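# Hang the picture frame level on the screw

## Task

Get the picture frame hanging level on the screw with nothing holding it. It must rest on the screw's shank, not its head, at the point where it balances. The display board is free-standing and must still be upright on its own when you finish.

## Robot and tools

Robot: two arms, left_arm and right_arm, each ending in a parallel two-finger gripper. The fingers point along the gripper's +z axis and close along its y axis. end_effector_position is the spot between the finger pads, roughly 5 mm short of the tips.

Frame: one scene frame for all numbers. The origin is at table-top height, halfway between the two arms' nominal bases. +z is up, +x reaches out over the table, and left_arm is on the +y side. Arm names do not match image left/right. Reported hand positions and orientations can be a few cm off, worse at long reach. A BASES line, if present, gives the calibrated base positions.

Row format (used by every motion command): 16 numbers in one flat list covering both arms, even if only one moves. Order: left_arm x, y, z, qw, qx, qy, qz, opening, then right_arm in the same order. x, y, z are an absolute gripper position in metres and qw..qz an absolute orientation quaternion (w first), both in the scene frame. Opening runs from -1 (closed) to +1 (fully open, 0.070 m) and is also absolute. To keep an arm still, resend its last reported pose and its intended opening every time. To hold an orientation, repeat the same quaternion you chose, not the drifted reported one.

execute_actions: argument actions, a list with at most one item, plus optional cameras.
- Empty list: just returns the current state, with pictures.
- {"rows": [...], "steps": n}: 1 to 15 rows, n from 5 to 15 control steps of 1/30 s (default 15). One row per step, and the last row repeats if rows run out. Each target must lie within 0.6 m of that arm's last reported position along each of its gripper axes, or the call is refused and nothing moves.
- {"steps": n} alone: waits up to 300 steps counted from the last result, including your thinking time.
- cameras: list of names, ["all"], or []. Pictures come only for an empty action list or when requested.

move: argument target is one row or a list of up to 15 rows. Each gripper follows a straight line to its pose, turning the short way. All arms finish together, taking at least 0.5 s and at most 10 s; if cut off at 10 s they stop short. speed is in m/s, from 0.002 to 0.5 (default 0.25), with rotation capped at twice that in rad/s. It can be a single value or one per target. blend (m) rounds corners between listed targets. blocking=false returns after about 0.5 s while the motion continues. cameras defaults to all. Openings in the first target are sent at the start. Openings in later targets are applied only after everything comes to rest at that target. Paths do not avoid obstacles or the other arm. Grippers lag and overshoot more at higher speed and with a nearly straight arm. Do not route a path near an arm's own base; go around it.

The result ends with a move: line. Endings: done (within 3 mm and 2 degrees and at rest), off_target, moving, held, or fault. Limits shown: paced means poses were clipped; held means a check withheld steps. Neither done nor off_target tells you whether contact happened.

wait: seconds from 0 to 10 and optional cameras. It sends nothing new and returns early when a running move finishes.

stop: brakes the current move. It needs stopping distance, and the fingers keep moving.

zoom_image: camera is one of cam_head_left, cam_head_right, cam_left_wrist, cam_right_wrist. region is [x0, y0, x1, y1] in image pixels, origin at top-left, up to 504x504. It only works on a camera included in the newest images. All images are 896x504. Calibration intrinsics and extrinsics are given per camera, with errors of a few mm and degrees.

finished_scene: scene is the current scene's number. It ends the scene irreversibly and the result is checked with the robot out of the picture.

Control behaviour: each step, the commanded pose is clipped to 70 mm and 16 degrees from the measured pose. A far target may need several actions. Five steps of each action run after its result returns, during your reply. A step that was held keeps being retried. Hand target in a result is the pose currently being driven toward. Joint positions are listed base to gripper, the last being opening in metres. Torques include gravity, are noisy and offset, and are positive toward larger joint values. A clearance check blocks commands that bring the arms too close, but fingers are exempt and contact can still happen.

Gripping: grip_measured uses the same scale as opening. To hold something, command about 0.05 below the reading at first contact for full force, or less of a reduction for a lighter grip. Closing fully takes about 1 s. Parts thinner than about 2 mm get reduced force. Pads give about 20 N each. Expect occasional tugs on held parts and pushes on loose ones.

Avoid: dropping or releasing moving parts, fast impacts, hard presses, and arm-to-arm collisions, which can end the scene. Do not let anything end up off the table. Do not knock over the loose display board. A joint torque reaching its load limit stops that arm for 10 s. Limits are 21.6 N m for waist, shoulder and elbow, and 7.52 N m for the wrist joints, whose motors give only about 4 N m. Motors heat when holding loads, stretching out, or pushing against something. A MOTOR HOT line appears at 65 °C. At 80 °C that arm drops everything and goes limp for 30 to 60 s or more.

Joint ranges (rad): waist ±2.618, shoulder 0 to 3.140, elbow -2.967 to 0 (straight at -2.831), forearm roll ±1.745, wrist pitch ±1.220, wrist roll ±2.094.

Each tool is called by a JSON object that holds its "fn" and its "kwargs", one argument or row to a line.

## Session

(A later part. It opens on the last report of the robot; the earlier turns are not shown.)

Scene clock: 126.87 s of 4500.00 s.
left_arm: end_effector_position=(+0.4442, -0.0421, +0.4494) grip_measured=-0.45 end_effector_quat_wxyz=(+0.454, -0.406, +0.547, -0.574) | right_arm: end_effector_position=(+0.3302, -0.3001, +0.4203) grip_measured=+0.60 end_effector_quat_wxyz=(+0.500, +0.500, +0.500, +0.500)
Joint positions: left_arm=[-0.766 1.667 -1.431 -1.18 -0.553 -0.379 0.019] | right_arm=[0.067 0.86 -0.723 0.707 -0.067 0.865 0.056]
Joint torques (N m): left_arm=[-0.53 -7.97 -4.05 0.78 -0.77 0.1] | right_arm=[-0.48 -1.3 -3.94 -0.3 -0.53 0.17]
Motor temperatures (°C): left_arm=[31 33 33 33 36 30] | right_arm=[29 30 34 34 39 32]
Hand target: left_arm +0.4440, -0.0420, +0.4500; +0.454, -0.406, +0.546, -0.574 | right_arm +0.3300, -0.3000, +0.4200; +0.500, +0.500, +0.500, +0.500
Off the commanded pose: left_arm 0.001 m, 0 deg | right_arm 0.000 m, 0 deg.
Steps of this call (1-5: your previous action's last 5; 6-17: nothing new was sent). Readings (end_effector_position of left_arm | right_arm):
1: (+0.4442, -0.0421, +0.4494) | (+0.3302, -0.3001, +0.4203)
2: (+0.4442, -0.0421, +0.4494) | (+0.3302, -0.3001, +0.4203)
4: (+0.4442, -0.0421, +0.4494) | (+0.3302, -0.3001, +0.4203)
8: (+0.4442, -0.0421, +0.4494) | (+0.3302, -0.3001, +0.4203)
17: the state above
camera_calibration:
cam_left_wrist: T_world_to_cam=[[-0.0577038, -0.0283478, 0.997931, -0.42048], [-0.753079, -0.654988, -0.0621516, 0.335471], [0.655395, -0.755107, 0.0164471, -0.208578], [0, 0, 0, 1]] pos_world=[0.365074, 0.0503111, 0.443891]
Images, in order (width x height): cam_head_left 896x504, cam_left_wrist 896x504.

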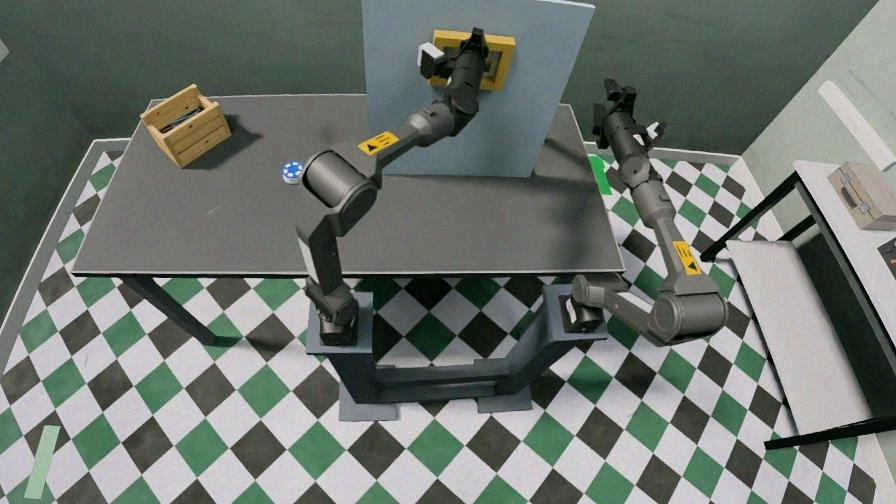

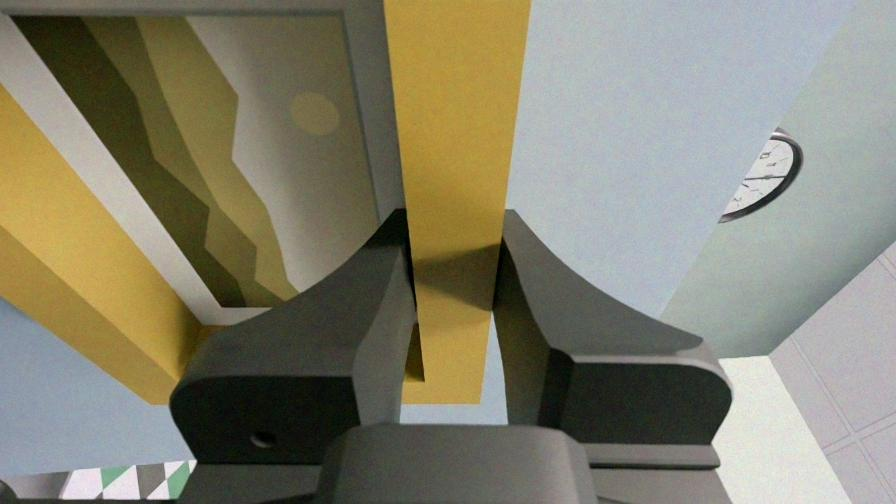

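{"fn": "move", "kwargs": {
  "target": [
    [0.444,-0.042,0.454,0.4545,-0.40596,0.5465,-0.57443,-0.5,0.33,-0.3,0.42,0.5,0.5,0.5,0.5,0.6],
    [0.444,-0.041,0.454,0.44997,-0.41005,0.54105,-0.58023,-0.5,0.33,-0.3,0.42,0.5,0.5,0.5,0.5,0.6]
  ],
  "speed": 0.03
}}

{"fn": "zoom_image", "kwargs": {
  "camera": "cam_head_left",
  "region": [420, 20, 532, 84]
}}

{"fn": "zoom_image", "kwargs": {
  "camera": "cam_head_right",
  "region": [400, 20, 512, 84]
}}

Scene clock: 128.03 s of 4500.00 s.
left_arm: end_effector_position=(+0.4438, -0.0418, +0.4538) grip_measured=-0.45 end_effector_quat_wxyz=(+0.449, -0.410, +0.542, -0.581) | right_arm: end_effector_position=(+0.3302, -0.3001, +0.4203) grip_measured=+0.60 end_effector_quat_wxyz=(+0.500, +0.500, +0.500, +0.500)
Joint positions: left_arm=[-0.765 1.665 -1.44 -1.185 -0.549 -0.391 0.019] | right_arm=[0.067 0.86 -0.723 0.707 -0.067 0.865 0.056]
Joint torques (N m): left_arm=[1 -9 -3.83 0.76 -1.14 0.03] | right_arm=[-0.48 -1.25 -3.93 -0.3 -0.52 0.18]
Motor temperatures (°C): left_arm=[31 33 33 33 36 30] | right_arm=[29 30 34 34 39 32]
Hand target: left_arm +0.4440, -0.0410, +0.4540; +0.450, -0.410, +0.541, -0.580 | right_arm +0.3300, -0.3000, +0.4200; +0.500, +0.500, +0.500, +0.500
Off the commanded pose: left_arm 0.001 m, 0 deg | right_arm 0.000 m, 0 deg.
Kept back: nothing.
move: done
camera_calibration:
cam_left_wrist: T_world_to_cam=[[-0.0582753, -0.00696553, 0.998276, -0.423861], [-0.755162, -0.65373, -0.0486447, 0.330468], [0.652942, -0.756696, 0.0328362, -0.214553], [0, 0, 0, 1]] pos_world=[0.364947, 0.0507334, 0.446251]
cam_right_wrist: T_world_to_cam=[[-0.00913815, 0.0386992, -0.999209, 0.435253], [-0.609811, 0.791718, 0.0362401, 0.41741], [0.792494, 0.60966, 0.0163644, 0.0327926], [0, 0, 0, 1]] pos_world=[0.232531, -0.367308, 0.419245]

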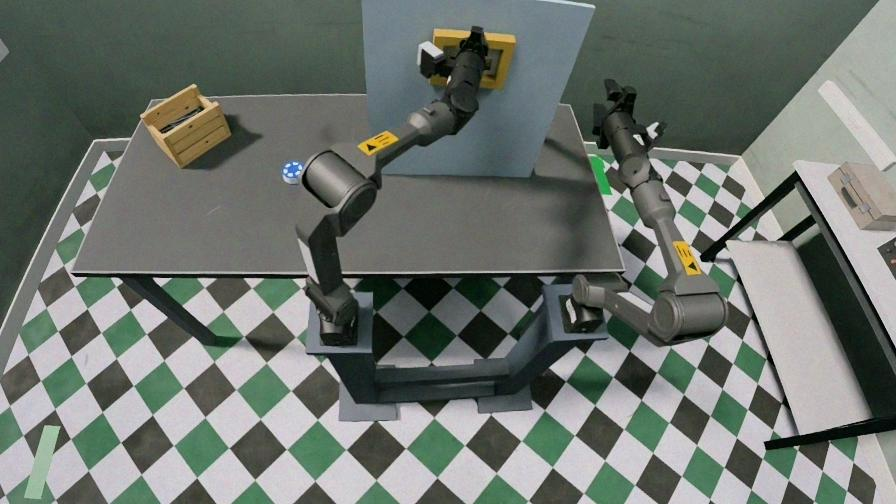

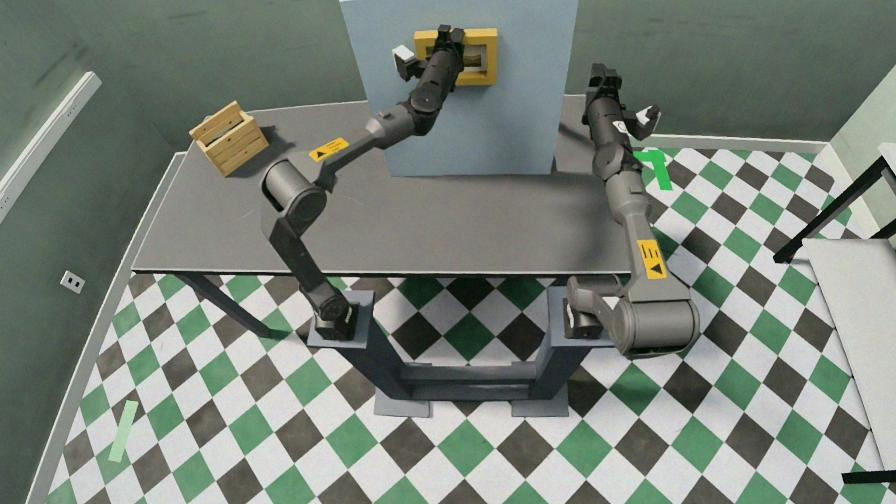

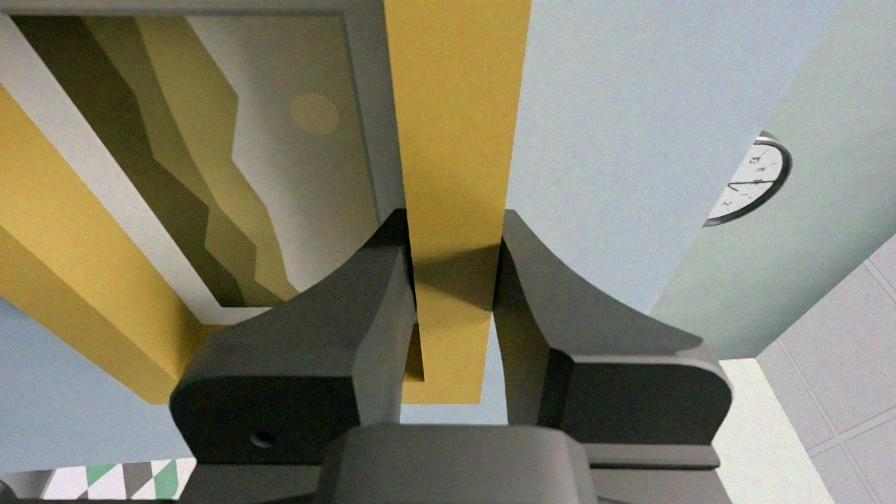

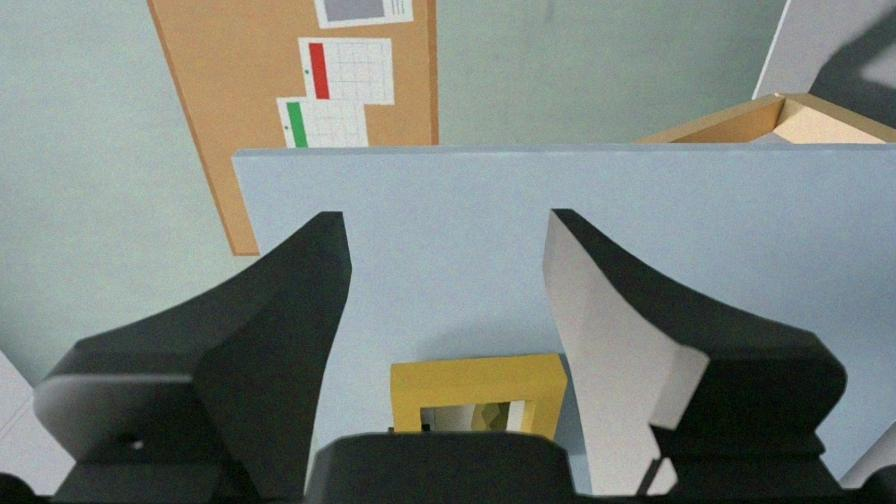

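Scaled by 4.500 from the camera's 896x504 image, which has a finer 1280x720 frame.

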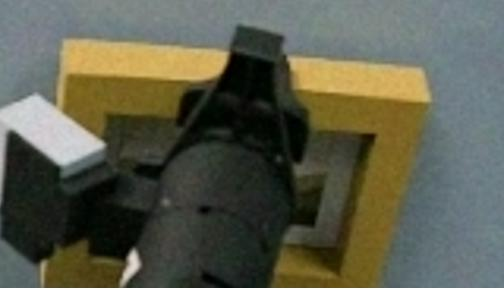

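Scaled by 4.500 from the camera's 896x504 image, which has a finer 1280x720 frame.

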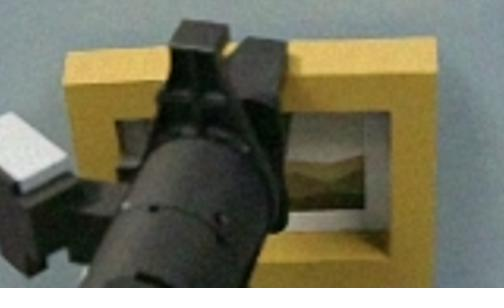

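{"fn": "move", "kwargs": {
  "target": [
    [0.444,-0.04,0.454,0.44997,-0.41005,0.54105,-0.58023,-0.5,0.33,-0.3,0.42,0.5,0.5,0.5,0.5,0.6],
    [0.444,-0.0405,0.4505,0.44997,-0.41005,0.54105,-0.58023,-0.5,0.33,-0.3,0.42,0.5,0.5,0.5,0.5,0.6]
  ],
  "speed": 0.02,
  "cameras": []
}}

{"fn": "move", "kwargs": {
  "target": [0.444,-0.0405,0.4492,0.44997,-0.41005,0.54105,-0.58023,-0.5,0.33,-0.3,0.42,0.5,0.5,0.5,0.5,0.6],
  "speed": 0.01,
  "cameras": ["cam_left_wrist"]
}}

Scene clock: 129.60 s of 4500.00 s.
left_arm: end_effector_position=(+0.4438, -0.0398, +0.4520) grip_measured=-0.45 end_effector_quat_wxyz=(+0.451, -0.410, +0.540, -0.581) | right_arm: end_effector_position=(+0.3302, -0.3001, +0.4203) grip_measured=+0.60 end_effector_quat_wxyz=(+0.500, +0.500, +0.500, +0.500)
Joint positions: left_arm=[-0.762 1.661 -1.426 -1.162 -0.554 -0.416 0.019] | right_arm=[0.067 0.86 -0.723 0.707 -0.067 0.865 0.056]
Joint torques (N m): left_arm=[-0.28 -6.54 -3.44 0.48 -1.09 -0.04] | right_arm=[-0.48 -1.26 -3.94 -0.3 -0.53 0.17]
Motor temperatures (°C): left_arm=[31 33 33 33 36 30] | right_arm=[29 30 34 34 39 32]
Hand target: left_arm +0.4440, -0.0405, +0.4505; +0.450, -0.410, +0.541, -0.580 | right_arm +0.3300, -0.3000, +0.4200; +0.500, +0.500, +0.500, +0.500
Off the commanded pose: left_arm 0.002 m, 0 deg | right_arm 0.000 m, 0 deg.
Kept back: nothing.
move: done
No camera images: "cameras" was empty.

Scene clock: 130.30 s of 4500.00 s.
left_arm: end_effector_position=(+0.4437, -0.0397, +0.4517) grip_measured=-0.45 end_effector_quat_wxyz=(+0.451, -0.410, +0.539, -0.582) | right_arm: end_effector_position=(+0.3302, -0.3001, +0.4203) grip_measured=+0.60 end_effector_quat_wxyz=(+0.500, +0.500, +0.500, +0.500)
Joint positions: left_arm=[-0.762 1.661 -1.423 -1.155 -0.556 -0.424 0.019] | right_arm=[0.067 0.86 -0.723 0.707 -0.067 0.865 0.056]
Joint torques (N m): left_arm=[-0.54 -4.65 -0.28 -0.14 -0.49 -0.17] | right_arm=[-0.46 -1.2 -3.98 -0.3 -0.53 0.17]
Motor temperatures (°C): left_arm=[31 33 33 33 36 30] | right_arm=[29 30 34 34 39 32]
Hand target: left_arm +0.4440, -0.0405, +0.4492; +0.450, -0.410, +0.541, -0.580 | right_arm +0.3300, -0.3000, +0.4200; +0.500, +0.500, +0.500, +0.500
Off the commanded pose: left_arm 0.003 m, 0 deg | right_arm 0.000 m, 0 deg.
Kept back: nothing.
move: done
camera_calibration:
cam_left_wrist: T_world_to_cam=[[-0.0630228, -0.0045047, 0.998002, -0.419422], [-0.753257, -0.655783, -0.0505274, 0.331585], [0.6547, -0.754936, 0.0379361, -0.215895], [0, 0, 0, 1]] pos_world=[0.364682, 0.0525714, 0.443529]
Images, in order (width x height): cam_left_wrist 896x504.

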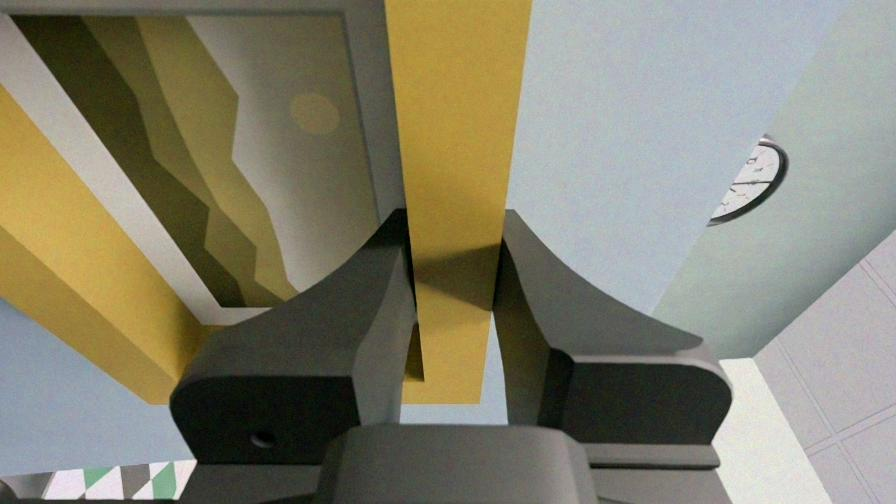

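{"fn": "move", "kwargs": {
  "target": [
    [0.4445,-0.041,0.456,0.44997,-0.41005,0.54105,-0.58023,-0.5,0.33,-0.3,0.42,0.5,0.5,0.5,0.5,0.6],
    [0.4465,-0.0414,0.456,0.44523,-0.4151,0.54496,-0.57663,-0.5,0.33,-0.3,0.42,0.5,0.5,0.5,0.5,0.6]
  ],
  "speed": 0.03,
  "cameras": ["cam_left_wrist"]
}}

Scene clock: 132.20 s of 4500.00 s.
left_arm: end_effector_position=(+0.4463, -0.0443, +0.4525) grip_measured=-0.45 end_effector_quat_wxyz=(+0.442, -0.414, +0.549, -0.576) | right_arm: end_effector_position=(+0.3302, -0.3001, +0.4203) grip_measured=+0.60 end_effector_quat_wxyz=(+0.500, +0.500, +0.500, +0.500)
Joint positions: left_arm=[-0.763 1.674 -1.468 -1.252 -0.528 -0.326 0.019] | right_arm=[0.067 0.86 -0.723 0.707 -0.067 0.865 0.056]
Joint torques (N m): left_arm=[4.98 -7.79 -6.31 1.24 -2.22 -0.09] | right_arm=[-0.47 -1.2 -3.94 -0.29 -0.53 0.17]
Motor temperatures (°C): left_arm=[31 33 33 33 36 30] | right_arm=[29 30 34 34 39 32]
Hand target: left_arm +0.4465, -0.0414, +0.4560; +0.445, -0.415, +0.545, -0.577 | right_arm +0.3300, -0.3000, +0.4200; +0.500, +0.500, +0.500, +0.500
Off the commanded pose: left_arm 0.005 m, 1 deg | right_arm 0.000 m, 0 deg.
Kept back: nothing.
move: off_target (left_arm)
camera_calibration:
cam_left_wrist: T_world_to_cam=[[-0.0349076, -0.0114231, 0.999325, -0.43356], [-0.759202, -0.649969, -0.0339495, 0.325945], [0.649918, -0.759875, 0.0140164, -0.208366], [0, 0, 0, 1]] pos_world=[0.367745, 0.048569, 0.447254]
Images, in order (width x height): cam_left_wrist 896x504.

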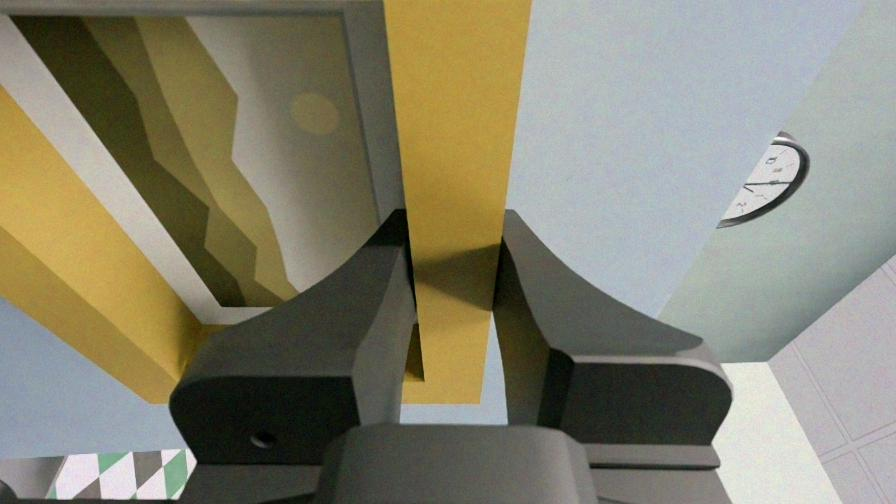

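{"fn": "execute_actions", "kwargs": {
  "actions": [],
  "cameras": []
}}

Scene clock: 132.33 s of 4500.00 s.
left_arm: end_effector_position=(+0.4463, -0.0444, +0.4530) grip_measured=-0.45 end_effector_quat_wxyz=(+0.443, -0.414, +0.549, -0.576) | right_arm: end_effector_position=(+0.3302, -0.3001, +0.4203) grip_measured=+0.60 end_effector_quat_wxyz=(+0.500, +0.500, +0.500, +0.500)
Joint positions: left_arm=[-0.763 1.674 -1.469 -1.251 -0.528 -0.326 0.019] | right_arm=[0.067 0.86 -0.723 0.707 -0.067 0.865 0.056]
Joint torques (N m): left_arm=[6.46 -8.99 -6.75 1.18 -2.55 -0.07] | right_arm=[-0.47 -1.2 -3.92 -0.3 -0.53 0.18]
Motor temperatures (°C): left_arm=[31 33 33 33 36 30] | right_arm=[29 30 34 34 39 32]
Hand target: left_arm +0.4465, -0.0414, +0.4560; +0.445, -0.415, +0.545, -0.577 | right_arm +0.3300, -0.3000, +0.4200; +0.500, +0.500, +0.500, +0.500
Off the commanded pose: left_arm 0.004 m, 1 deg | right_arm 0.000 m, 0 deg.
Steps of this call (1-4: nothing new was sent). Readings (end_effector_position of left_arm | right_arm):
1: (+0.4463, -0.0444, +0.4526) | (+0.3302, -0.3001, +0.4203)
2: (+0.4463, -0.0444, +0.4526) | (+0.3302, -0.3001, +0.4203)
4: the state above
No camera images: "cameras" was empty.

{"fn": "wait", "kwargs": {
  "seconds": 0.5,
  "cameras": []
}}

Scene clock: 132.97 s of 4500.00 s.
left_arm: end_effector_position=(+0.4461, -0.0422, +0.4562) grip_measured=-0.45 end_effector_quat_wxyz=(+0.445, -0.414, +0.545, -0.577) | right_arm: end_effector_position=(+0.3302, -0.3001, +0.4203) grip_measured=+0.60 end_effector_quat_wxyz=(+0.500, +0.500, +0.500, +0.500)
Joint positions: left_arm=[-0.762 1.67 -1.471 -1.251 -0.531 -0.326 0.019] | right_arm=[0.067 0.86 -0.723 0.707 -0.067 0.865 0.056]
Joint torques (N m): left_arm=[7.71 -8.74 -5.66 0.74 -2.9 -0.04] | right_arm=[-0.47 -1.19 -3.94 -0.3 -0.53 0.18]
Motor temperatures (°C): left_arm=[31 33 33 33 36 30] | right_arm=[29 30 34 34 39 32]
Hand target: left_arm +0.4465, -0.0414, +0.4560; +0.445, -0.415, +0.545, -0.577 | right_arm +0.3300, -0.3000, +0.4200; +0.500, +0.500, +0.500, +0.500
Off the commanded pose: left_arm 0.001 m, 0 deg | right_arm 0.000 m, 0 deg.
Steps of this call (1-19: nothing new was sent). Readings (end_effector_position of left_arm | right_arm):
1: (+0.4463, -0.0444, +0.4530) | (+0.3302, -0.3001, +0.4203)
2: (+0.4463, -0.0442, +0.4531) | (+0.3302, -0.3001, +0.4203)
4: (+0.4463, -0.0442, +0.4531) | (+0.3302, -0.3001, +0.4203)
8: (+0.4462, -0.0430, +0.4552) | (+0.3302, -0.3001, +0.4203)
19: the state above
No camera images: "cameras" was empty.

{"fn": "wait", "kwargs": {
  "seconds": 0.7,
  "cameras": ["cam_left_wrist", "cam_head_right"]
}}

Scene clock: 133.83 s of 4500.00 s.
left_arm: end_effector_position=(+0.4464, -0.0416, +0.4562) grip_measured=-0.45 end_effector_quat_wxyz=(+0.445, -0.415, +0.545, -0.577) | right_arm: end_effector_position=(+0.3302, -0.3001, +0.4203) grip_measured=+0.60 end_effector_quat_wxyz=(+0.500, +0.500, +0.500, +0.500)
Joint positions: left_arm=[-0.761 1.67 -1.471 -1.251 -0.532 -0.326 0.019] | right_arm=[0.067 0.86 -0.723 0.707 -0.067 0.865 0.056]
Joint torques (N m): left_arm=[9.05 -8.39 -4.44 0.62 -3.07 -0.01] | right_arm=[-0.48 -1.16 -3.89 -0.29 -0.54 0.17]
Motor temperatures (°C): left_arm=[31 33 33 33 36 30] | right_arm=[29 30 34 34 39 32]
Hand target: left_arm +0.4465, -0.0414, +0.4560; +0.445, -0.415, +0.545, -0.577 | right_arm +0.3300, -0.3000, +0.4200; +0.500, +0.500, +0.500, +0.500
Off the commanded pose: left_arm 0.000 m, 0 deg | right_arm 0.000 m, 0 deg.
Steps of this call (1-26: nothing new was sent). Readings (end_effector_position of left_arm | right_arm):
1: (+0.4461, -0.0422, +0.4562) | (+0.3302, -0.3001, +0.4203)
2: (+0.4461, -0.0422, +0.4562) | (+0.3302, -0.3001, +0.4203)
4: (+0.4461, -0.0422, +0.4562) | (+0.3302, -0.3001, +0.4203)
8: (+0.4461, -0.0422, +0.4562) | (+0.3302, -0.3001, +0.4203)
26: the state above
camera_calibration:
cam_left_wrist: T_world_to_cam=[[-0.0421622, -0.00777015, 0.999081, -0.43377], [-0.754935, -0.654758, -0.0369513, 0.327183], [0.654443, -0.755798, 0.0217401, -0.211826], [0, 0, 0, 1]] pos_world=[0.367341, 0.0507573, 0.450066]
Images, in order (width x height): cam_head_right 896x504, cam_left_wrist 896x504.

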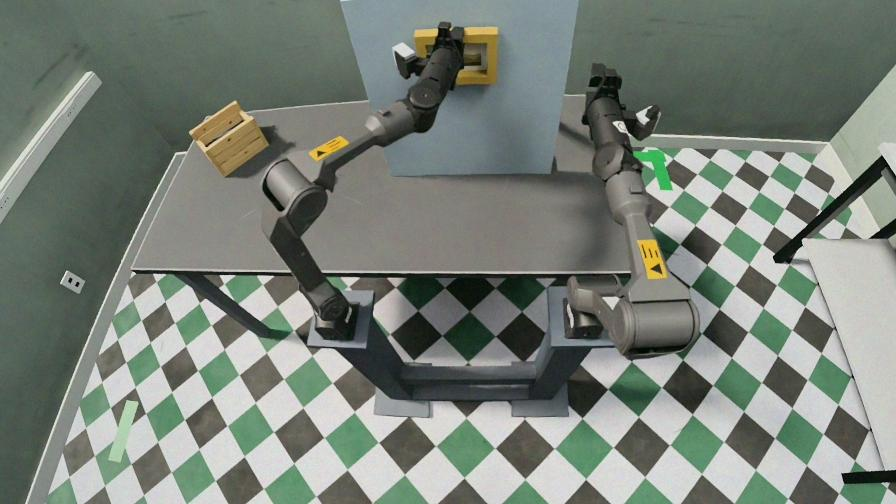

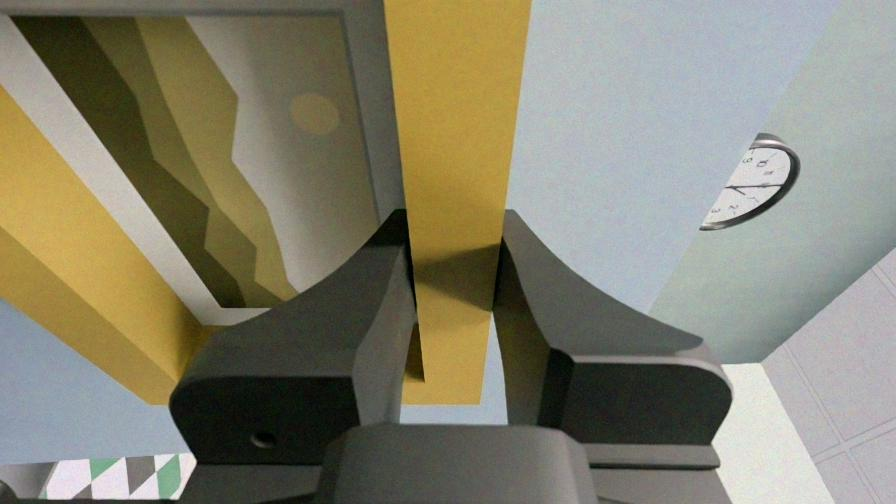

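{"fn": "wait", "kwargs": {
  "seconds": 0.8,
  "cameras": []
}}

Scene clock: 136.53 s of 4500.00 s.
left_arm: end_effector_position=(+0.4464, -0.0416, +0.4562) grip_measured=-0.45 end_effector_quat_wxyz=(+0.445, -0.415, +0.545, -0.577) | right_arm: end_effector_position=(+0.3302, -0.3001, +0.4203) grip_measured=+0.60 end_effector_quat_wxyz=(+0.500, +0.500, +0.500, +0.500)
Joint positions: left_arm=[-0.761 1.67 -1.471 -1.251 -0.532 -0.326 0.019] | right_arm=[0.067 0.86 -0.723 0.707 -0.067 0.865 0.056]
Joint torques (N m): left_arm=[9.86 -5.84 -3.8 0.26 -3.1 -0.01] | right_arm=[-0.47 -1.14 -3.96 -0.29 -0.54 0.17]
Motor temperatures (°C): left_arm=[31 33 33 33 37 30] | right_arm=[29 30 34 34 39 32]
Hand target: left_arm +0.4465, -0.0414, +0.4560; +0.445, -0.415, +0.545, -0.577 | right_arm +0.3300, -0.3000, +0.4200; +0.500, +0.500, +0.500, +0.500
Off the commanded pose: left_arm 0.000 m, 0 deg | right_arm 0.000 m, 0 deg.
Steps of this call (1-81: nothing new was sent). Readings (end_effector_position of left_arm | right_arm):
1: (+0.4464, -0.0416, +0.4562) | (+0.3302, -0.3001, +0.4203)
2: (+0.4464, -0.0416, +0.4562) | (+0.3302, -0.3001, +0.4203)
4: (+0.4464, -0.0416, +0.4562) | (+0.3302, -0.3001, +0.4203)
8: (+0.4464, -0.0416, +0.4562) | (+0.3302, -0.3001, +0.4203)
81: the state above
No camera images: "cameras" was empty.

{"fn": "move", "kwargs": {
  "target": [0.4465,-0.0424,0.456,0.44523,-0.4151,0.54496,-0.57663,-0.5,0.33,-0.3,0.42,0.5,0.5,0.5,0.5,0.6],
  "speed": 0.03,
  "cameras": []
}}

Scene clock: 137.73 s of 4500.00 s.
left_arm: end_effector_position=(+0.4465, -0.0415, +0.4565) grip_measured=-0.45 end_effector_quat_wxyz=(+0.446, -0.416, +0.544, -0.577) | right_arm: end_effector_position=(+0.3302, -0.3001, +0.4203) grip_measured=+0.60 end_effector_quat_wxyz=(+0.500, +0.500, +0.500, +0.500)
Joint positions: left_arm=[-0.762 1.671 -1.472 -1.253 -0.535 -0.324 0.019] | right_arm=[0.067 0.86 -0.723 0.707 -0.067 0.865 0.056]
Joint torques (N m): left_arm=[7.97 -4.38 -4.84 0.43 -2.32 0.14] | right_arm=[-0.47 -1.1 -3.93 -0.29 -0.54 0.17]
Motor temperatures (°C): left_arm=[31 33 33 33 37 30] | right_arm=[29 30 34 34 39 32]
Hand target: left_arm +0.4465, -0.0424, +0.4560; +0.445, -0.415, +0.545, -0.577 | right_arm +0.3300, -0.3000, +0.4200; +0.500, +0.500, +0.500, +0.500
Off the commanded pose: left_arm 0.001 m, 0 deg | right_arm 0.000 m, 0 deg.
Kept back: nothing.
move: done
No camera images: "cameras" was empty.

{"fn": "move", "kwargs": {
  "target": [0.4465,-0.0412,0.4505,0.44523,-0.4151,0.54496,-0.57663,-0.5,0.33,-0.3,0.42,0.5,0.5,0.5,0.5,0.6],
  "speed": 0.02,
  "cameras": []
}}

{"fn": "move", "kwargs": {
  "target": [0.4465,-0.0412,0.4492,0.44523,-0.4151,0.54496,-0.57663,-0.5,0.33,-0.3,0.42,0.5,0.5,0.5,0.5,0.6],
  "speed": 0.01,
  "cameras": ["cam_left_wrist"]
}}

Scene clock: 138.80 s of 4500.00 s.
left_arm: end_effector_position=(+0.4466, -0.0414, +0.4511) grip_measured=-0.45 end_effector_quat_wxyz=(+0.446, -0.415, +0.545, -0.577) | right_arm: end_effector_position=(+0.3302, -0.3001, +0.4203) grip_measured=+0.60 end_effector_quat_wxyz=(+0.500, +0.500, +0.500, +0.500)
Joint positions: left_arm=[-0.76 1.671 -1.45 -1.214 -0.538 -0.368 0.019] | right_arm=[0.067 0.86 -0.723 0.707 -0.067 0.865 0.056]
Joint torques (N m): left_arm=[7.41 -4.61 -1.55 -0.35 -1.75 0] | right_arm=[-0.48 -1.1 -3.94 -0.29 -0.54 0.17]
Motor temperatures (°C): left_arm=[31 33 33 33 37 30] | right_arm=[29 30 34 34 39 32]
Hand target: left_arm +0.4465, -0.0412, +0.4505; +0.445, -0.415, +0.545, -0.577 | right_arm +0.3300, -0.3000, +0.4200; +0.500, +0.500, +0.500, +0.500
Off the commanded pose: left_arm 0.001 m, 0 deg | right_arm 0.000 m, 0 deg.
Kept back: nothing.
move: done
No camera images: "cameras" was empty.

Scene clock: 139.50 s of 4500.00 s.
left_arm: end_effector_position=(+0.4466, -0.0415, +0.4503) grip_measured=-0.45 end_effector_quat_wxyz=(+0.446, -0.414, +0.545, -0.577) | right_arm: end_effector_position=(+0.3302, -0.3001, +0.4203) grip_measured=+0.60 end_effector_quat_wxyz=(+0.500, +0.500, +0.500, +0.500)
Joint positions: left_arm=[-0.76 1.671 -1.446 -1.207 -0.539 -0.376 0.019] | right_arm=[0.067 0.86 -0.723 0.707 -0.067 0.865 0.056]
Joint torques (N m): left_arm=[7.04 -4.47 1.94 -1.18 -2.05 -0.12] | right_arm=[-0.48 -1.05 -3.96 -0.3 -0.54 0.17]
Motor temperatures (°C): left_arm=[31 33 33 33 37 30] | right_arm=[29 30 34 34 39 32]
Hand target: left_arm +0.4465, -0.0412, +0.4492; +0.445, -0.415, +0.545, -0.577 | right_arm +0.3300, -0.3000, +0.4200; +0.500, +0.500, +0.500, +0.500
Off the commanded pose: left_arm 0.001 m, 0 deg | right_arm 0.000 m, 0 deg.
Kept back: nothing.
move: done
camera_calibration:
cam_left_wrist: T_world_to_cam=[[-0.0438607, -0.00708561, 0.999013, -0.427005], [-0.755216, -0.654385, -0.0377984, 0.327677], [0.654007, -0.756128, 0.0233506, -0.212253], [0, 0, 0, 1]] pos_world=[0.367553, 0.0509109, 0.443925]
Images, in order (width x height): cam_left_wrist 896x504.

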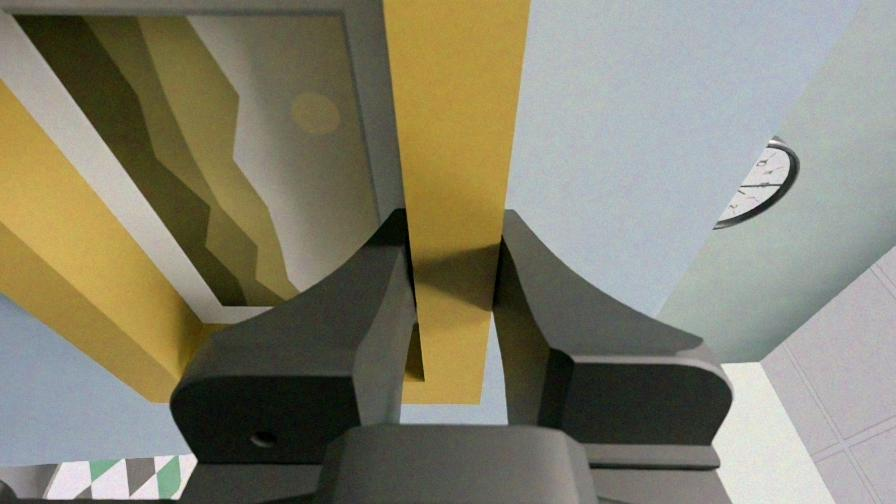

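{"fn": "move", "kwargs": {
  "target": [0.4463,-0.0413,0.4505,0.44523,-0.4151,0.54496,-0.57663,-0.49,0.33,-0.3,0.42,0.5,0.5,0.5,0.5,0.6],
  "speed": 0.01,
  "cameras": []
}}

Scene clock: 140.60 s of 4500.00 s.
left_arm: end_effector_position=(+0.4465, -0.0410, +0.4498) grip_measured=-0.45 end_effector_quat_wxyz=(+0.445, -0.415, +0.545, -0.576) | right_arm: end_effector_position=(+0.3302, -0.3001, +0.4203) grip_measured=+0.60 end_effector_quat_wxyz=(+0.500, +0.500, +0.500, +0.500)
Joint positions: left_arm=[-0.76 1.67 -1.446 -1.216 -0.539 -0.367 0.019] | right_arm=[0.067 0.86 -0.723 0.707 -0.067 0.865 0.056]
Joint torques (N m): left_arm=[7.17 -3.07 1.3 -1.35 -2.13 0.14] | right_arm=[-0.46 -1.07 -3.96 -0.3 -0.54 0.17]
Motor temperatures (°C): left_arm=[31 33 33 33 37 30] | right_arm=[29 30 34 34 39 32]
Hand target: left_arm +0.4463, -0.0413, +0.4505; +0.445, -0.415, +0.545, -0.577 | right_arm +0.3300, -0.3000, +0.4200; +0.500, +0.500, +0.500, +0.500
Off the commanded pose: left_arm 0.001 m, 0 deg | right_arm 0.000 m, 0 deg.
Kept back: nothing.
move: done
No camera images: "cameras" was empty.

{"fn": "execute_actions", "kwargs": {
  "actions": [
    {"rows":[[0.4463,-0.0412,0.4502,0.44523,-0.4151,0.54496,-0.57663,-0.485,0.33,-0.3,0.42,0.5,0.5,0.5,0.5,0.6],[0.4463,-0.0412,0.4502,0.44523,-0.4151,0.54496,-0.57663,-0.48,0.33,-0.3,0.42,0.5,0.5,0.5,0.5,0.6],[0.4463,-0.0412,0.4502,0.44523,-0.4151,0.54496,-0.57663,-0.475,0.33,-0.3,0.42,0.5,0.5,0.5,0.5,0.6],[0.4463,-0.0412,0.4502,0.44523,-0.4151,0.54496,-0.57663,-0.47,0.33,-0.3,0.42,0.5,0.5,0.5,0.5,0.6],[0.4463,-0.0412,0.4502,0.44523,-0.4151,0.54496,-0.57663,-0.465,0.33,-0.3,0.42,0.5,0.5,0.5,0.5,0.6],[0.4463,-0.0412,0.4502,0.44523,-0.4151,0.54496,-0.57663,-0.46,0.33,-0.3,0.42,0.5,0.5,0.5,0.5,0.6],[0.4463,-0.0412,0.4502,0.44523,-0.4151,0.54496,-0.57663,-0.457,0.33,-0.3,0.42,0.5,0.5,0.5,0.5,0.6],[0.4463,-0.0412,0.4502,0.44523,-0.4151,0.54496,-0.57663,-0.454,0.33,-0.3,0.42,0.5,0.5,0.5,0.5,0.6],[0.4463,-0.0412,0.4502,0.44523,-0.4151,0.54496,-0.57663,-0.451,0.33,-0.3,0.42,0.5,0.5,0.5,0.5,0.6],[0.4463,-0.0412,0.4502,0.44523,-0.4151,0.54496,-0.57663,-0.448,0.33,-0.3,0.42,0.5,0.5,0.5,0.5,0.6],[0.4463,-0.0412,0.4502,0.44523,-0.4151,0.54496,-0.57663,-0.445,0.33,-0.3,0.42,0.5,0.5,0.5,0.5,0.6],[0.4463,-0.0412,0.4502,0.44523,-0.4151,0.54496,-0.57663,-0.442,0.33,-0.3,0.42,0.5,0.5,0.5,0.5,0.6],[0.4463,-0.0412,0.4502,0.44523,-0.4151,0.54496,-0.57663,-0.439,0.33,-0.3,0.42,0.5,0.5,0.5,0.5,0.6],[0.4463,-0.0412,0.4502,0.44523,-0.4151,0.54496,-0.57663,-0.435,0.33,-0.3,0.42,0.5,0.5,0.5,0.5,0.6],[0.4463,-0.0412,0.4502,0.44523,-0.4151,0.54496,-0.57663,-0.43,0.33,-0.3,0.42,0.5,0.5,0.5,0.5,0.6]],"steps":15}
  ]
}}

{"fn": "execute_actions", "kwargs": {
  "actions": [
    {"rows":[[0.4463,-0.0412,0.4502,0.44523,-0.4151,0.54496,-0.57663,-0.42,0.33,-0.3,0.42,0.5,0.5,0.5,0.5,0.6],[0.4463,-0.0412,0.4502,0.44523,-0.4151,0.54496,-0.57663,-0.41,0.33,-0.3,0.42,0.5,0.5,0.5,0.5,0.6],[0.4463,-0.0412,0.4502,0.44523,-0.4151,0.54496,-0.57663,-0.4,0.33,-0.3,0.42,0.5,0.5,0.5,0.5,0.6],[0.4463,-0.0412,0.4502,0.44523,-0.4151,0.54496,-0.57663,-0.38,0.33,-0.3,0.42,0.5,0.5,0.5,0.5,0.6],[0.4463,-0.0412,0.4502,0.44523,-0.4151,0.54496,-0.57663,-0.36,0.33,-0.3,0.42,0.5,0.5,0.5,0.5,0.6],[0.4463,-0.0412,0.4502,0.44523,-0.4151,0.54496,-0.57663,-0.34,0.33,-0.3,0.42,0.5,0.5,0.5,0.5,0.6],[0.4463,-0.0412,0.4502,0.44523,-0.4151,0.54496,-0.57663,-0.32,0.33,-0.3,0.42,0.5,0.5,0.5,0.5,0.6],[0.4463,-0.0412,0.4502,0.44523,-0.4151,0.54496,-0.57663,-0.3,0.33,-0.3,0.42,0.5,0.5,0.5,0.5,0.6],[0.4463,-0.0412,0.4502,0.44523,-0.4151,0.54496,-0.57663,-0.27,0.33,-0.3,0.42,0.5,0.5,0.5,0.5,0.6],[0.4463,-0.0412,0.4502,0.44523,-0.4151,0.54496,-0.57663,-0.24,0.33,-0.3,0.42,0.5,0.5,0.5,0.5,0.6],[0.4463,-0.0412,0.4502,0.44523,-0.4151,0.54496,-0.57663,-0.21,0.33,-0.3,0.42,0.5,0.5,0.5,0.5,0.6],[0.4463,-0.0412,0.4502,0.44523,-0.4151,0.54496,-0.57663,-0.18,0.33,-0.3,0.42,0.5,0.5,0.5,0.5,0.6],[0.4463,-0.0412,0.4502,0.44523,-0.4151,0.54496,-0.57663,-0.15,0.33,-0.3,0.42,0.5,0.5,0.5,0.5,0.6],[0.4463,-0.0412,0.4502,0.44523,-0.4151,0.54496,-0.57663,-0.12,0.33,-0.3,0.42,0.5,0.5,0.5,0.5,0.6],[0.4463,-0.0412,0.4502,0.44523,-0.4151,0.54496,-0.57663,-0.1,0.33,-0.3,0.42,0.5,0.5,0.5,0.5,0.6]],"steps":15}
  ]
}}

{"fn": "wait", "kwargs": {
  "seconds": 0.4,
  "cameras": ["cam_left_wrist"]
}}

Scene clock: 142.17 s of 4500.00 s.
left_arm: end_effector_position=(+0.4466, -0.0407, +0.4501) grip_measured=-0.44 end_effector_quat_wxyz=(+0.446, -0.415, +0.545, -0.576) | right_arm: end_effector_position=(+0.3302, -0.3001, +0.4203) grip_measured=+0.60 end_effector_quat_wxyz=(+0.500, +0.500, +0.500, +0.500)
Joint positions: left_arm=[-0.76 1.67 -1.446 -1.214 -0.541 -0.368 0.02] | right_arm=[0.067 0.86 -0.723 0.707 -0.067 0.865 0.056]
Joint torques (N m): left_arm=[6.35 -3.64 1.01 -0.83 -1.38 -0.13] | right_arm=[-0.51 -1.04 -3.97 -0.29 -0.55 0.17]
Motor temperatures (°C): left_arm=[31 33 33 33 37 30] | right_arm=[29 30 34 34 39 32]
Steps of this call (1-37: nothing new was sent; 38-47: this action's first 10). Readings (end_effector_position of left_arm | right_arm):
38: (+0.4465, -0.0410, +0.4502) | (+0.3302, -0.3001, +0.4203)
39: (+0.4465, -0.0411, +0.4504) | (+0.3302, -0.3001, +0.4203)
41: (+0.4465, -0.0411, +0.4504) | (+0.3302, -0.3001, +0.4203)
45: (+0.4466, -0.0407, +0.4505) | (+0.3302, -0.3001, +0.4203)
47: the state above

Scene clock: 142.67 s of 4500.00 s.
left_arm: end_effector_position=(+0.4483, -0.0392, +0.4465) grip_measured=-0.24 end_effector_quat_wxyz=(+0.446, -0.418, +0.546, -0.573) | right_arm: end_effector_position=(+0.3302, -0.3001, +0.4203) grip_measured=+0.60 end_effector_quat_wxyz=(+0.500, +0.500, +0.500, +0.500)
Joint positions: left_arm=[-0.756 1.672 -1.442 -1.217 -0.541 -0.369 0.027] | right_arm=[0.067 0.86 -0.723 0.707 -0.067 0.865 0.056]
Joint torques (N m): left_arm=[0.1 -6.32 -2.93 0.52 -0.4 -0.12] | right_arm=[-0.49 -1.03 -3.97 -0.3 -0.55 0.17]
Motor temperatures (°C): left_arm=[31 33 33 33 37 30] | right_arm=[29 30 34 34 39 32]
Off your previous action's commanded pose at its last step (step 5 of this call): left_arm 0.001 m, 0 deg | right_arm 0.000 m, 0 deg.
Steps of this call (1-5: your previous action's last 5; 6-15: this action's first 10). Readings (end_effector_position of left_arm | right_arm):
6: (+0.4466, -0.0407, +0.4501) | (+0.3302, -0.3001, +0.4203)
7: (+0.4466, -0.0407, +0.4496) | (+0.3302, -0.3001, +0.4203)
9: (+0.4469, -0.0402, +0.4490) | (+0.3302, -0.3001, +0.4203)
13: (+0.4481, -0.0389, +0.4476) | (+0.3302, -0.3001, +0.4203)
15: the state above

Scene clock: 143.23 s of 4500.00 s.
left_arm: end_effector_position=(+0.4470, -0.0410, +0.4490) grip_measured=-0.10 end_effector_quat_wxyz=(+0.445, -0.416, +0.545, -0.575) | right_arm: end_effector_position=(+0.3302, -0.3001, +0.4203) grip_measured=+0.60 end_effector_quat_wxyz=(+0.500, +0.500, +0.500, +0.500)
Joint positions: left_arm=[-0.759 1.671 -1.446 -1.215 -0.54 -0.369 0.032] | right_arm=[0.067 0.86 -0.723 0.707 -0.067 0.865 0.056]
Joint torques (N m): left_arm=[-0.86 -7.81 -4.05 0.6 -0.38 -0.13] | right_arm=[-0.46 -1.05 -3.95 -0.3 -0.54 0.18]
Motor temperatures (°C): left_arm=[31 33 33 33 37 30] | right_arm=[29 30 34 34 39 32]
Hand target: left_arm +0.4463, -0.0412, +0.4502; +0.445, -0.415, +0.545, -0.577 | right_arm +0.3300, -0.3000, +0.4200; +0.500, +0.500, +0.500, +0.500
Off the commanded pose: left_arm 0.001 m, 0 deg | right_arm 0.000 m, 0 deg.
Steps of this call (1-5: your previous action's last 5; 6-17: nothing new was sent). Readings (end_effector_position of left_arm | right_arm):
1: (+0.4483, -0.0392, +0.4465) | (+0.3302, -0.3001, +0.4203)
2: (+0.4483, -0.0392, +0.4465) | (+0.3302, -0.3001, +0.4203)
4: (+0.4482, -0.0394, +0.4466) | (+0.3302, -0.3001, +0.4203)
8: (+0.4477, -0.0403, +0.4476) | (+0.3302, -0.3001, +0.4203)
17: the state above
camera_calibration:
cam_left_wrist: T_world_to_cam=[[-0.0394789, -0.00857936, 0.999184, -0.427749], [-0.753563, -0.656421, -0.0354104, 0.326385], [0.656189, -0.754346, 0.0194497, -0.211223], [0, 0, 0, 1]] pos_world=[0.367667, 0.0512409, 0.443065]
Images, in order (width x height): cam_left_wrist 896x504.

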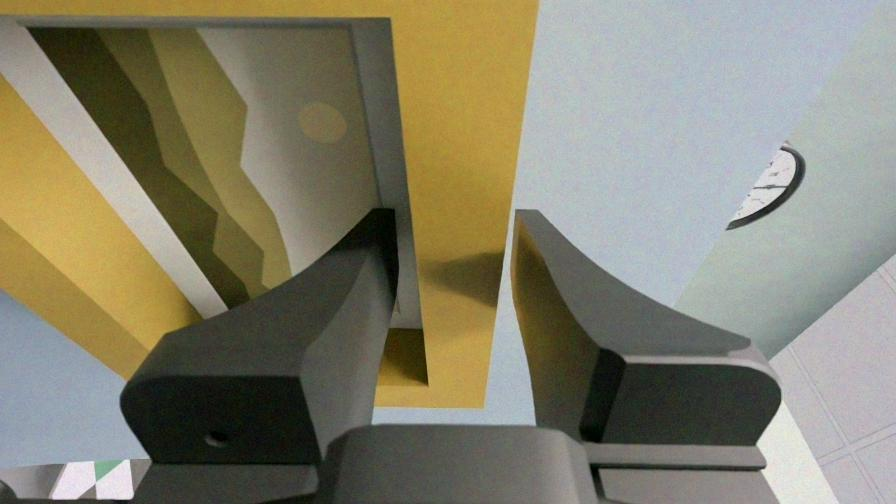

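{"fn": "move", "kwargs": {
  "target": [0.368,-0.044,0.448,0.45214,-0.4081,0.54366,-0.57746,-0.1,0.33,-0.3,0.42,0.5,0.5,0.5,0.5,0.6],
  "speed": 0.06,
  "cameras": ["cam_left_wrist", "cam_head_left", "cam_head_right"]
}}

{"fn": "zoom_image", "kwargs": {
  "camera": "cam_left_wrist",
  "region": [440, 0, 500, 40]
}}

{"fn": "zoom_image", "kwargs": {
  "camera": "cam_left_wrist",
  "region": [440, 200, 500, 240]
}}

{"fn": "zoom_image", "kwargs": {
  "camera": "cam_head_left",
  "region": [420, 20, 532, 84]
}}

{"fn": "zoom_image", "kwargs": {
  "camera": "cam_head_right",
  "region": [400, 20, 512, 84]
}}

Scene clock: 145.50 s of 4500.00 s.
left_arm: end_effector_position=(+0.3675, -0.0441, +0.4481) grip_measured=-0.10 end_effector_quat_wxyz=(+0.452, -0.408, +0.544, -0.578) | right_arm: end_effector_position=(+0.3302, -0.3001, +0.4203) grip_measured=+0.60 end_effector_quat_wxyz=(+0.500, +0.500, +0.500, +0.500)
Joint positions: left_arm=[-0.972 1.5 -1.227 -1.254 -0.758 -0.338 0.032] | right_arm=[0.067 0.86 -0.723 0.707 -0.067 0.865 0.056]
Joint torques (N m): left_arm=[0.73 -5.91 -3.54 0.6 -0.37 0.01] | right_arm=[-0.46 -1.02 -3.97 -0.3 -0.55 0.17]
Motor temperatures (°C): left_arm=[31 33 33 33 37 30] | right_arm=[29 30 34 34 39 32]
Hand target: left_arm +0.3680, -0.0440, +0.4480; +0.452, -0.408, +0.544, -0.577 | right_arm +0.3300, -0.3000, +0.4200; +0.500, +0.500, +0.500, +0.500
Off the commanded pose: left_arm 0.000 m, 0 deg | right_arm 0.000 m, 0 deg.
Kept back: nothing.
move: done
camera_calibration:
cam_left_wrist: T_world_to_cam=[[-0.0592529, -0.0166495, 0.998104, -0.422674], [-0.753624, -0.654944, -0.0556645, 0.273641], [0.654629, -0.755494, 0.0262599, -0.163948], [0, 0, 0, 1]] pos_world=[0.288503, 0.0483203, 0.44141]
Images, in order (width x height): cam_head_left 896x504, cam_head_right 896x504, cam_left_wrist 896x504.

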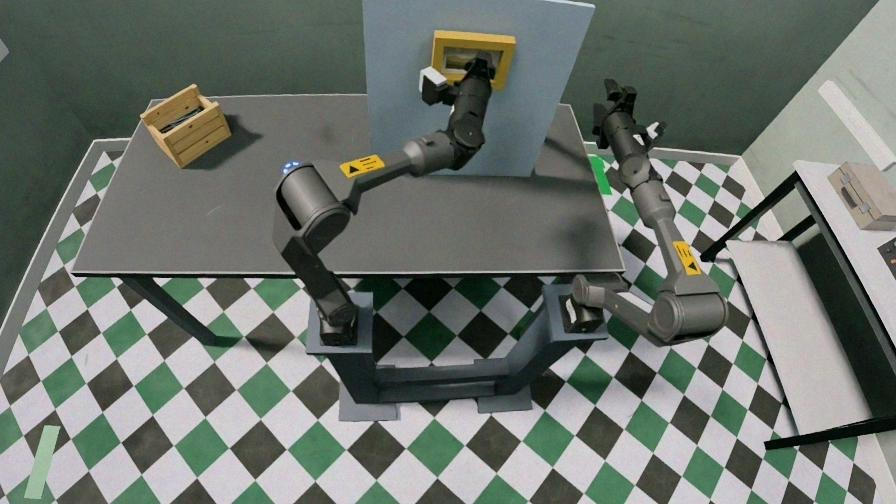

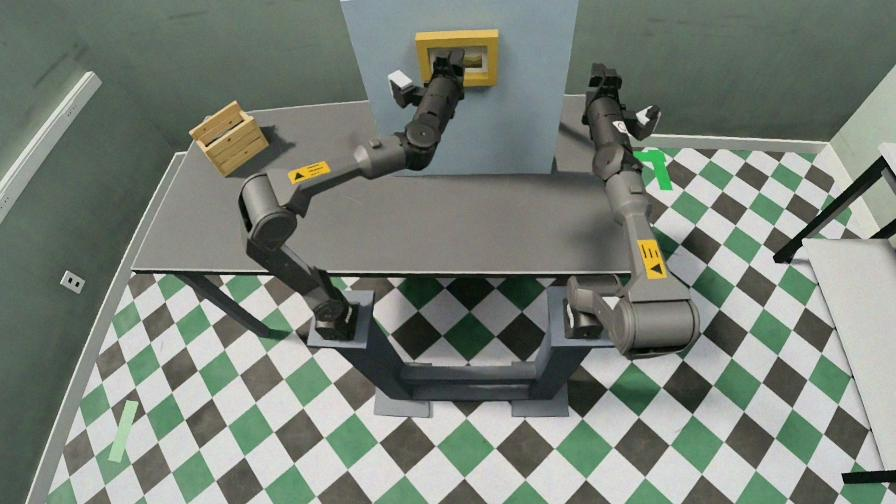

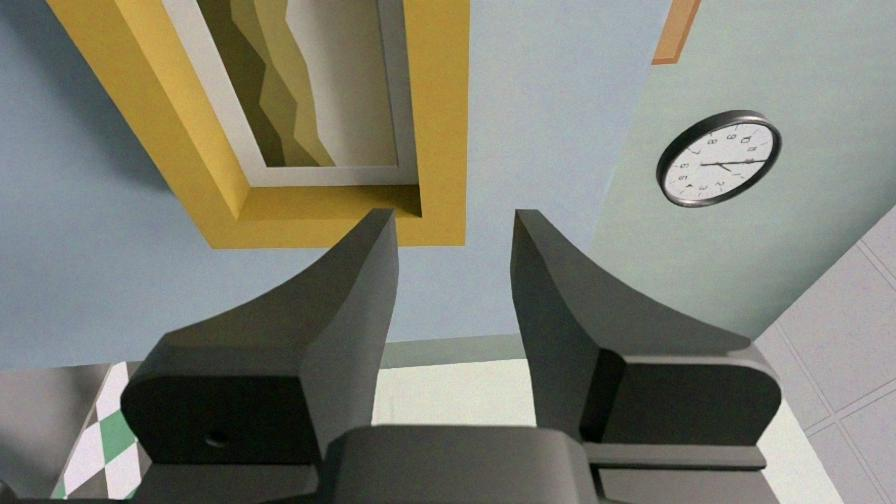

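Scaled by 8.400 from the camera's 896x504 image, which has a finer 1280x720 frame.

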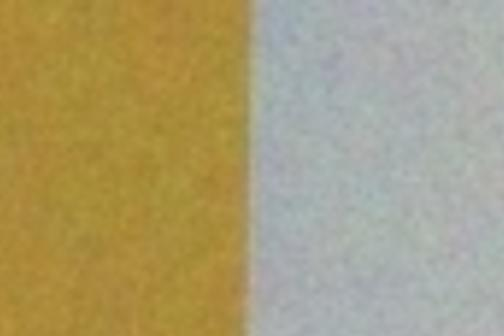

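Scaled by 8.400 from the camera's 896x504 image, which has a finer 1280x720 frame.

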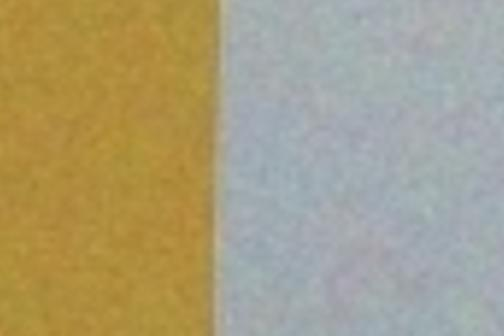

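Scaled by 4.500 from the camera's 896x504 image, which has a finer 1280x720 frame.

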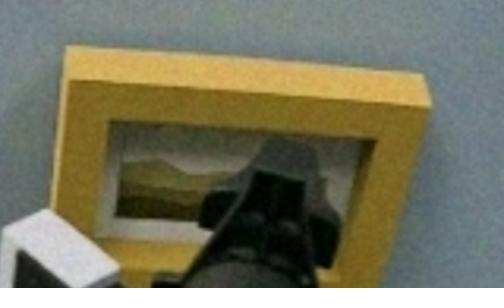

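Scaled by 4.500 from the camera's 896x504 image, which has a finer 1280x720 frame.

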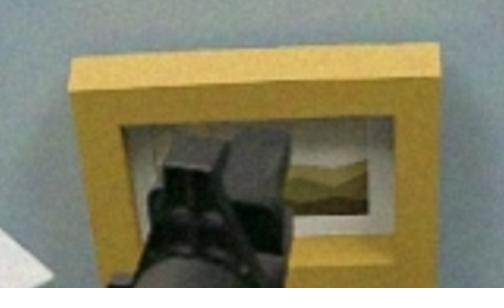

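{"fn": "move", "kwargs": {
  "target": [
    [0.38,0.2,0.46,0.281,-0.285,0.653,-0.643,0.35,0.33,-0.3,0.42,0.5,0.5,0.5,0.5,0.6],
    [0.467,0.25,0.43,0.281,-0.285,0.653,-0.643,0.35,0.33,-0.3,0.42,0.5,0.5,0.5,0.5,0.6]
  ],
  "speed": 0.2,
  "blend": [0.03, 0],
  "cameras": ["cam_left_wrist"]
}}

{"fn": "zoom_image", "kwargs": {
  "camera": "cam_left_wrist",
  "region": [350, 310, 530, 390]
}}

{"fn": "zoom_image", "kwargs": {
  "camera": "cam_left_wrist",
  "region": [450, 315, 510, 345]
}}

Scene clock: 149.20 s of 4500.00 s.
left_arm: end_effector_position=(+0.4676, +0.2500, +0.4297) grip_measured=+0.35 end_effector_quat_wxyz=(+0.287, -0.292, +0.651, -0.639) | right_arm: end_effector_position=(+0.3302, -0.3001, +0.4203) grip_measured=+0.60 end_effector_quat_wxyz=(+0.500, +0.500, +0.500, +0.500)
Joint positions: left_arm=[0.5 1.748 -1.537 -1.596 1.222 0.124 0.047] | right_arm=[0.067 0.86 -0.723 0.707 -0.067 0.865 0.056]
Joint torques (N m): left_arm=[-0.67 -8.26 -2.68 -0.93 0.21 0.08] | right_arm=[-0.49 -0.95 -3.97 -0.3 -0.55 0.17]
Motor temperatures (°C): left_arm=[31 33 33 33 37 30] | right_arm=[29 30 34 34 39 32]
Hand target: left_arm +0.4671, +0.2497, +0.4300; +0.287, -0.292, +0.651, -0.639 | right_arm +0.3300, -0.3000, +0.4200; +0.500, +0.500, +0.500, +0.500
Off the commanded pose: left_arm 0.001 m, 1 deg | right_arm 0.000 m, 0 deg.
joint sent to its limit (left arm) — joint 5 (wrist pitch), upper limit.
Kept back: nothing.
move: done; limits=paced
camera_calibration:
cam_left_wrist: T_world_to_cam=[[0.0240102, -0.0355987, 0.999078, -0.428068], [-0.968964, -0.246775, 0.0144936, 0.509166], [0.246032, -0.968419, -0.040419, 0.266167], [0, 0, 0, 1]] pos_world=[0.438156, 0.368172, 0.431052]
Images, in order (width x height): cam_left_wrist 896x504.

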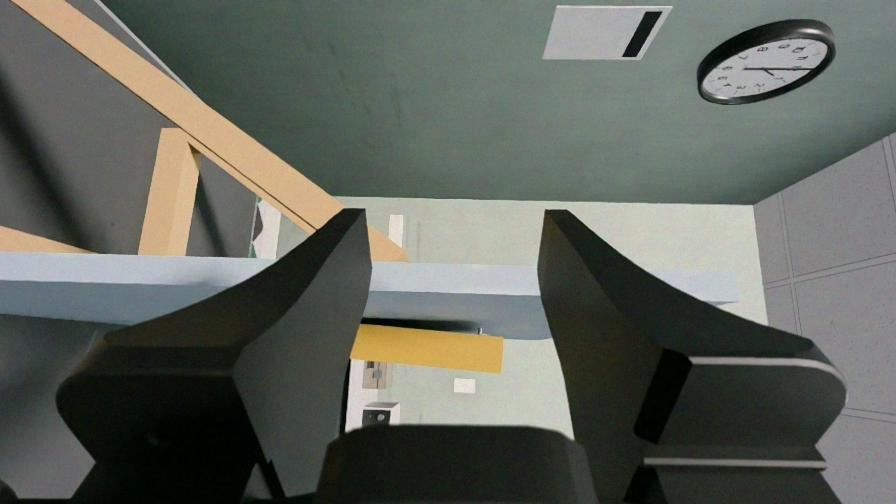

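Scaled by 2.800 from the camera's 896x504 image, which has a finer 1280x720 frame.

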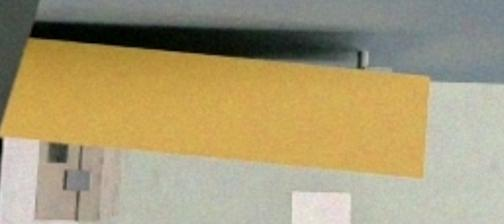

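Scaled by 8.400 from the camera's 896x504 image, which has a finer 1280x720 frame.

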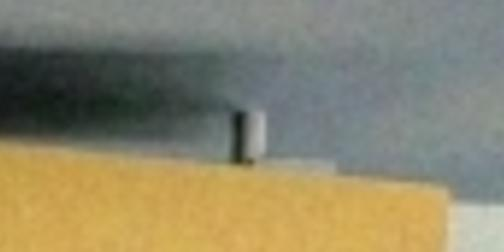

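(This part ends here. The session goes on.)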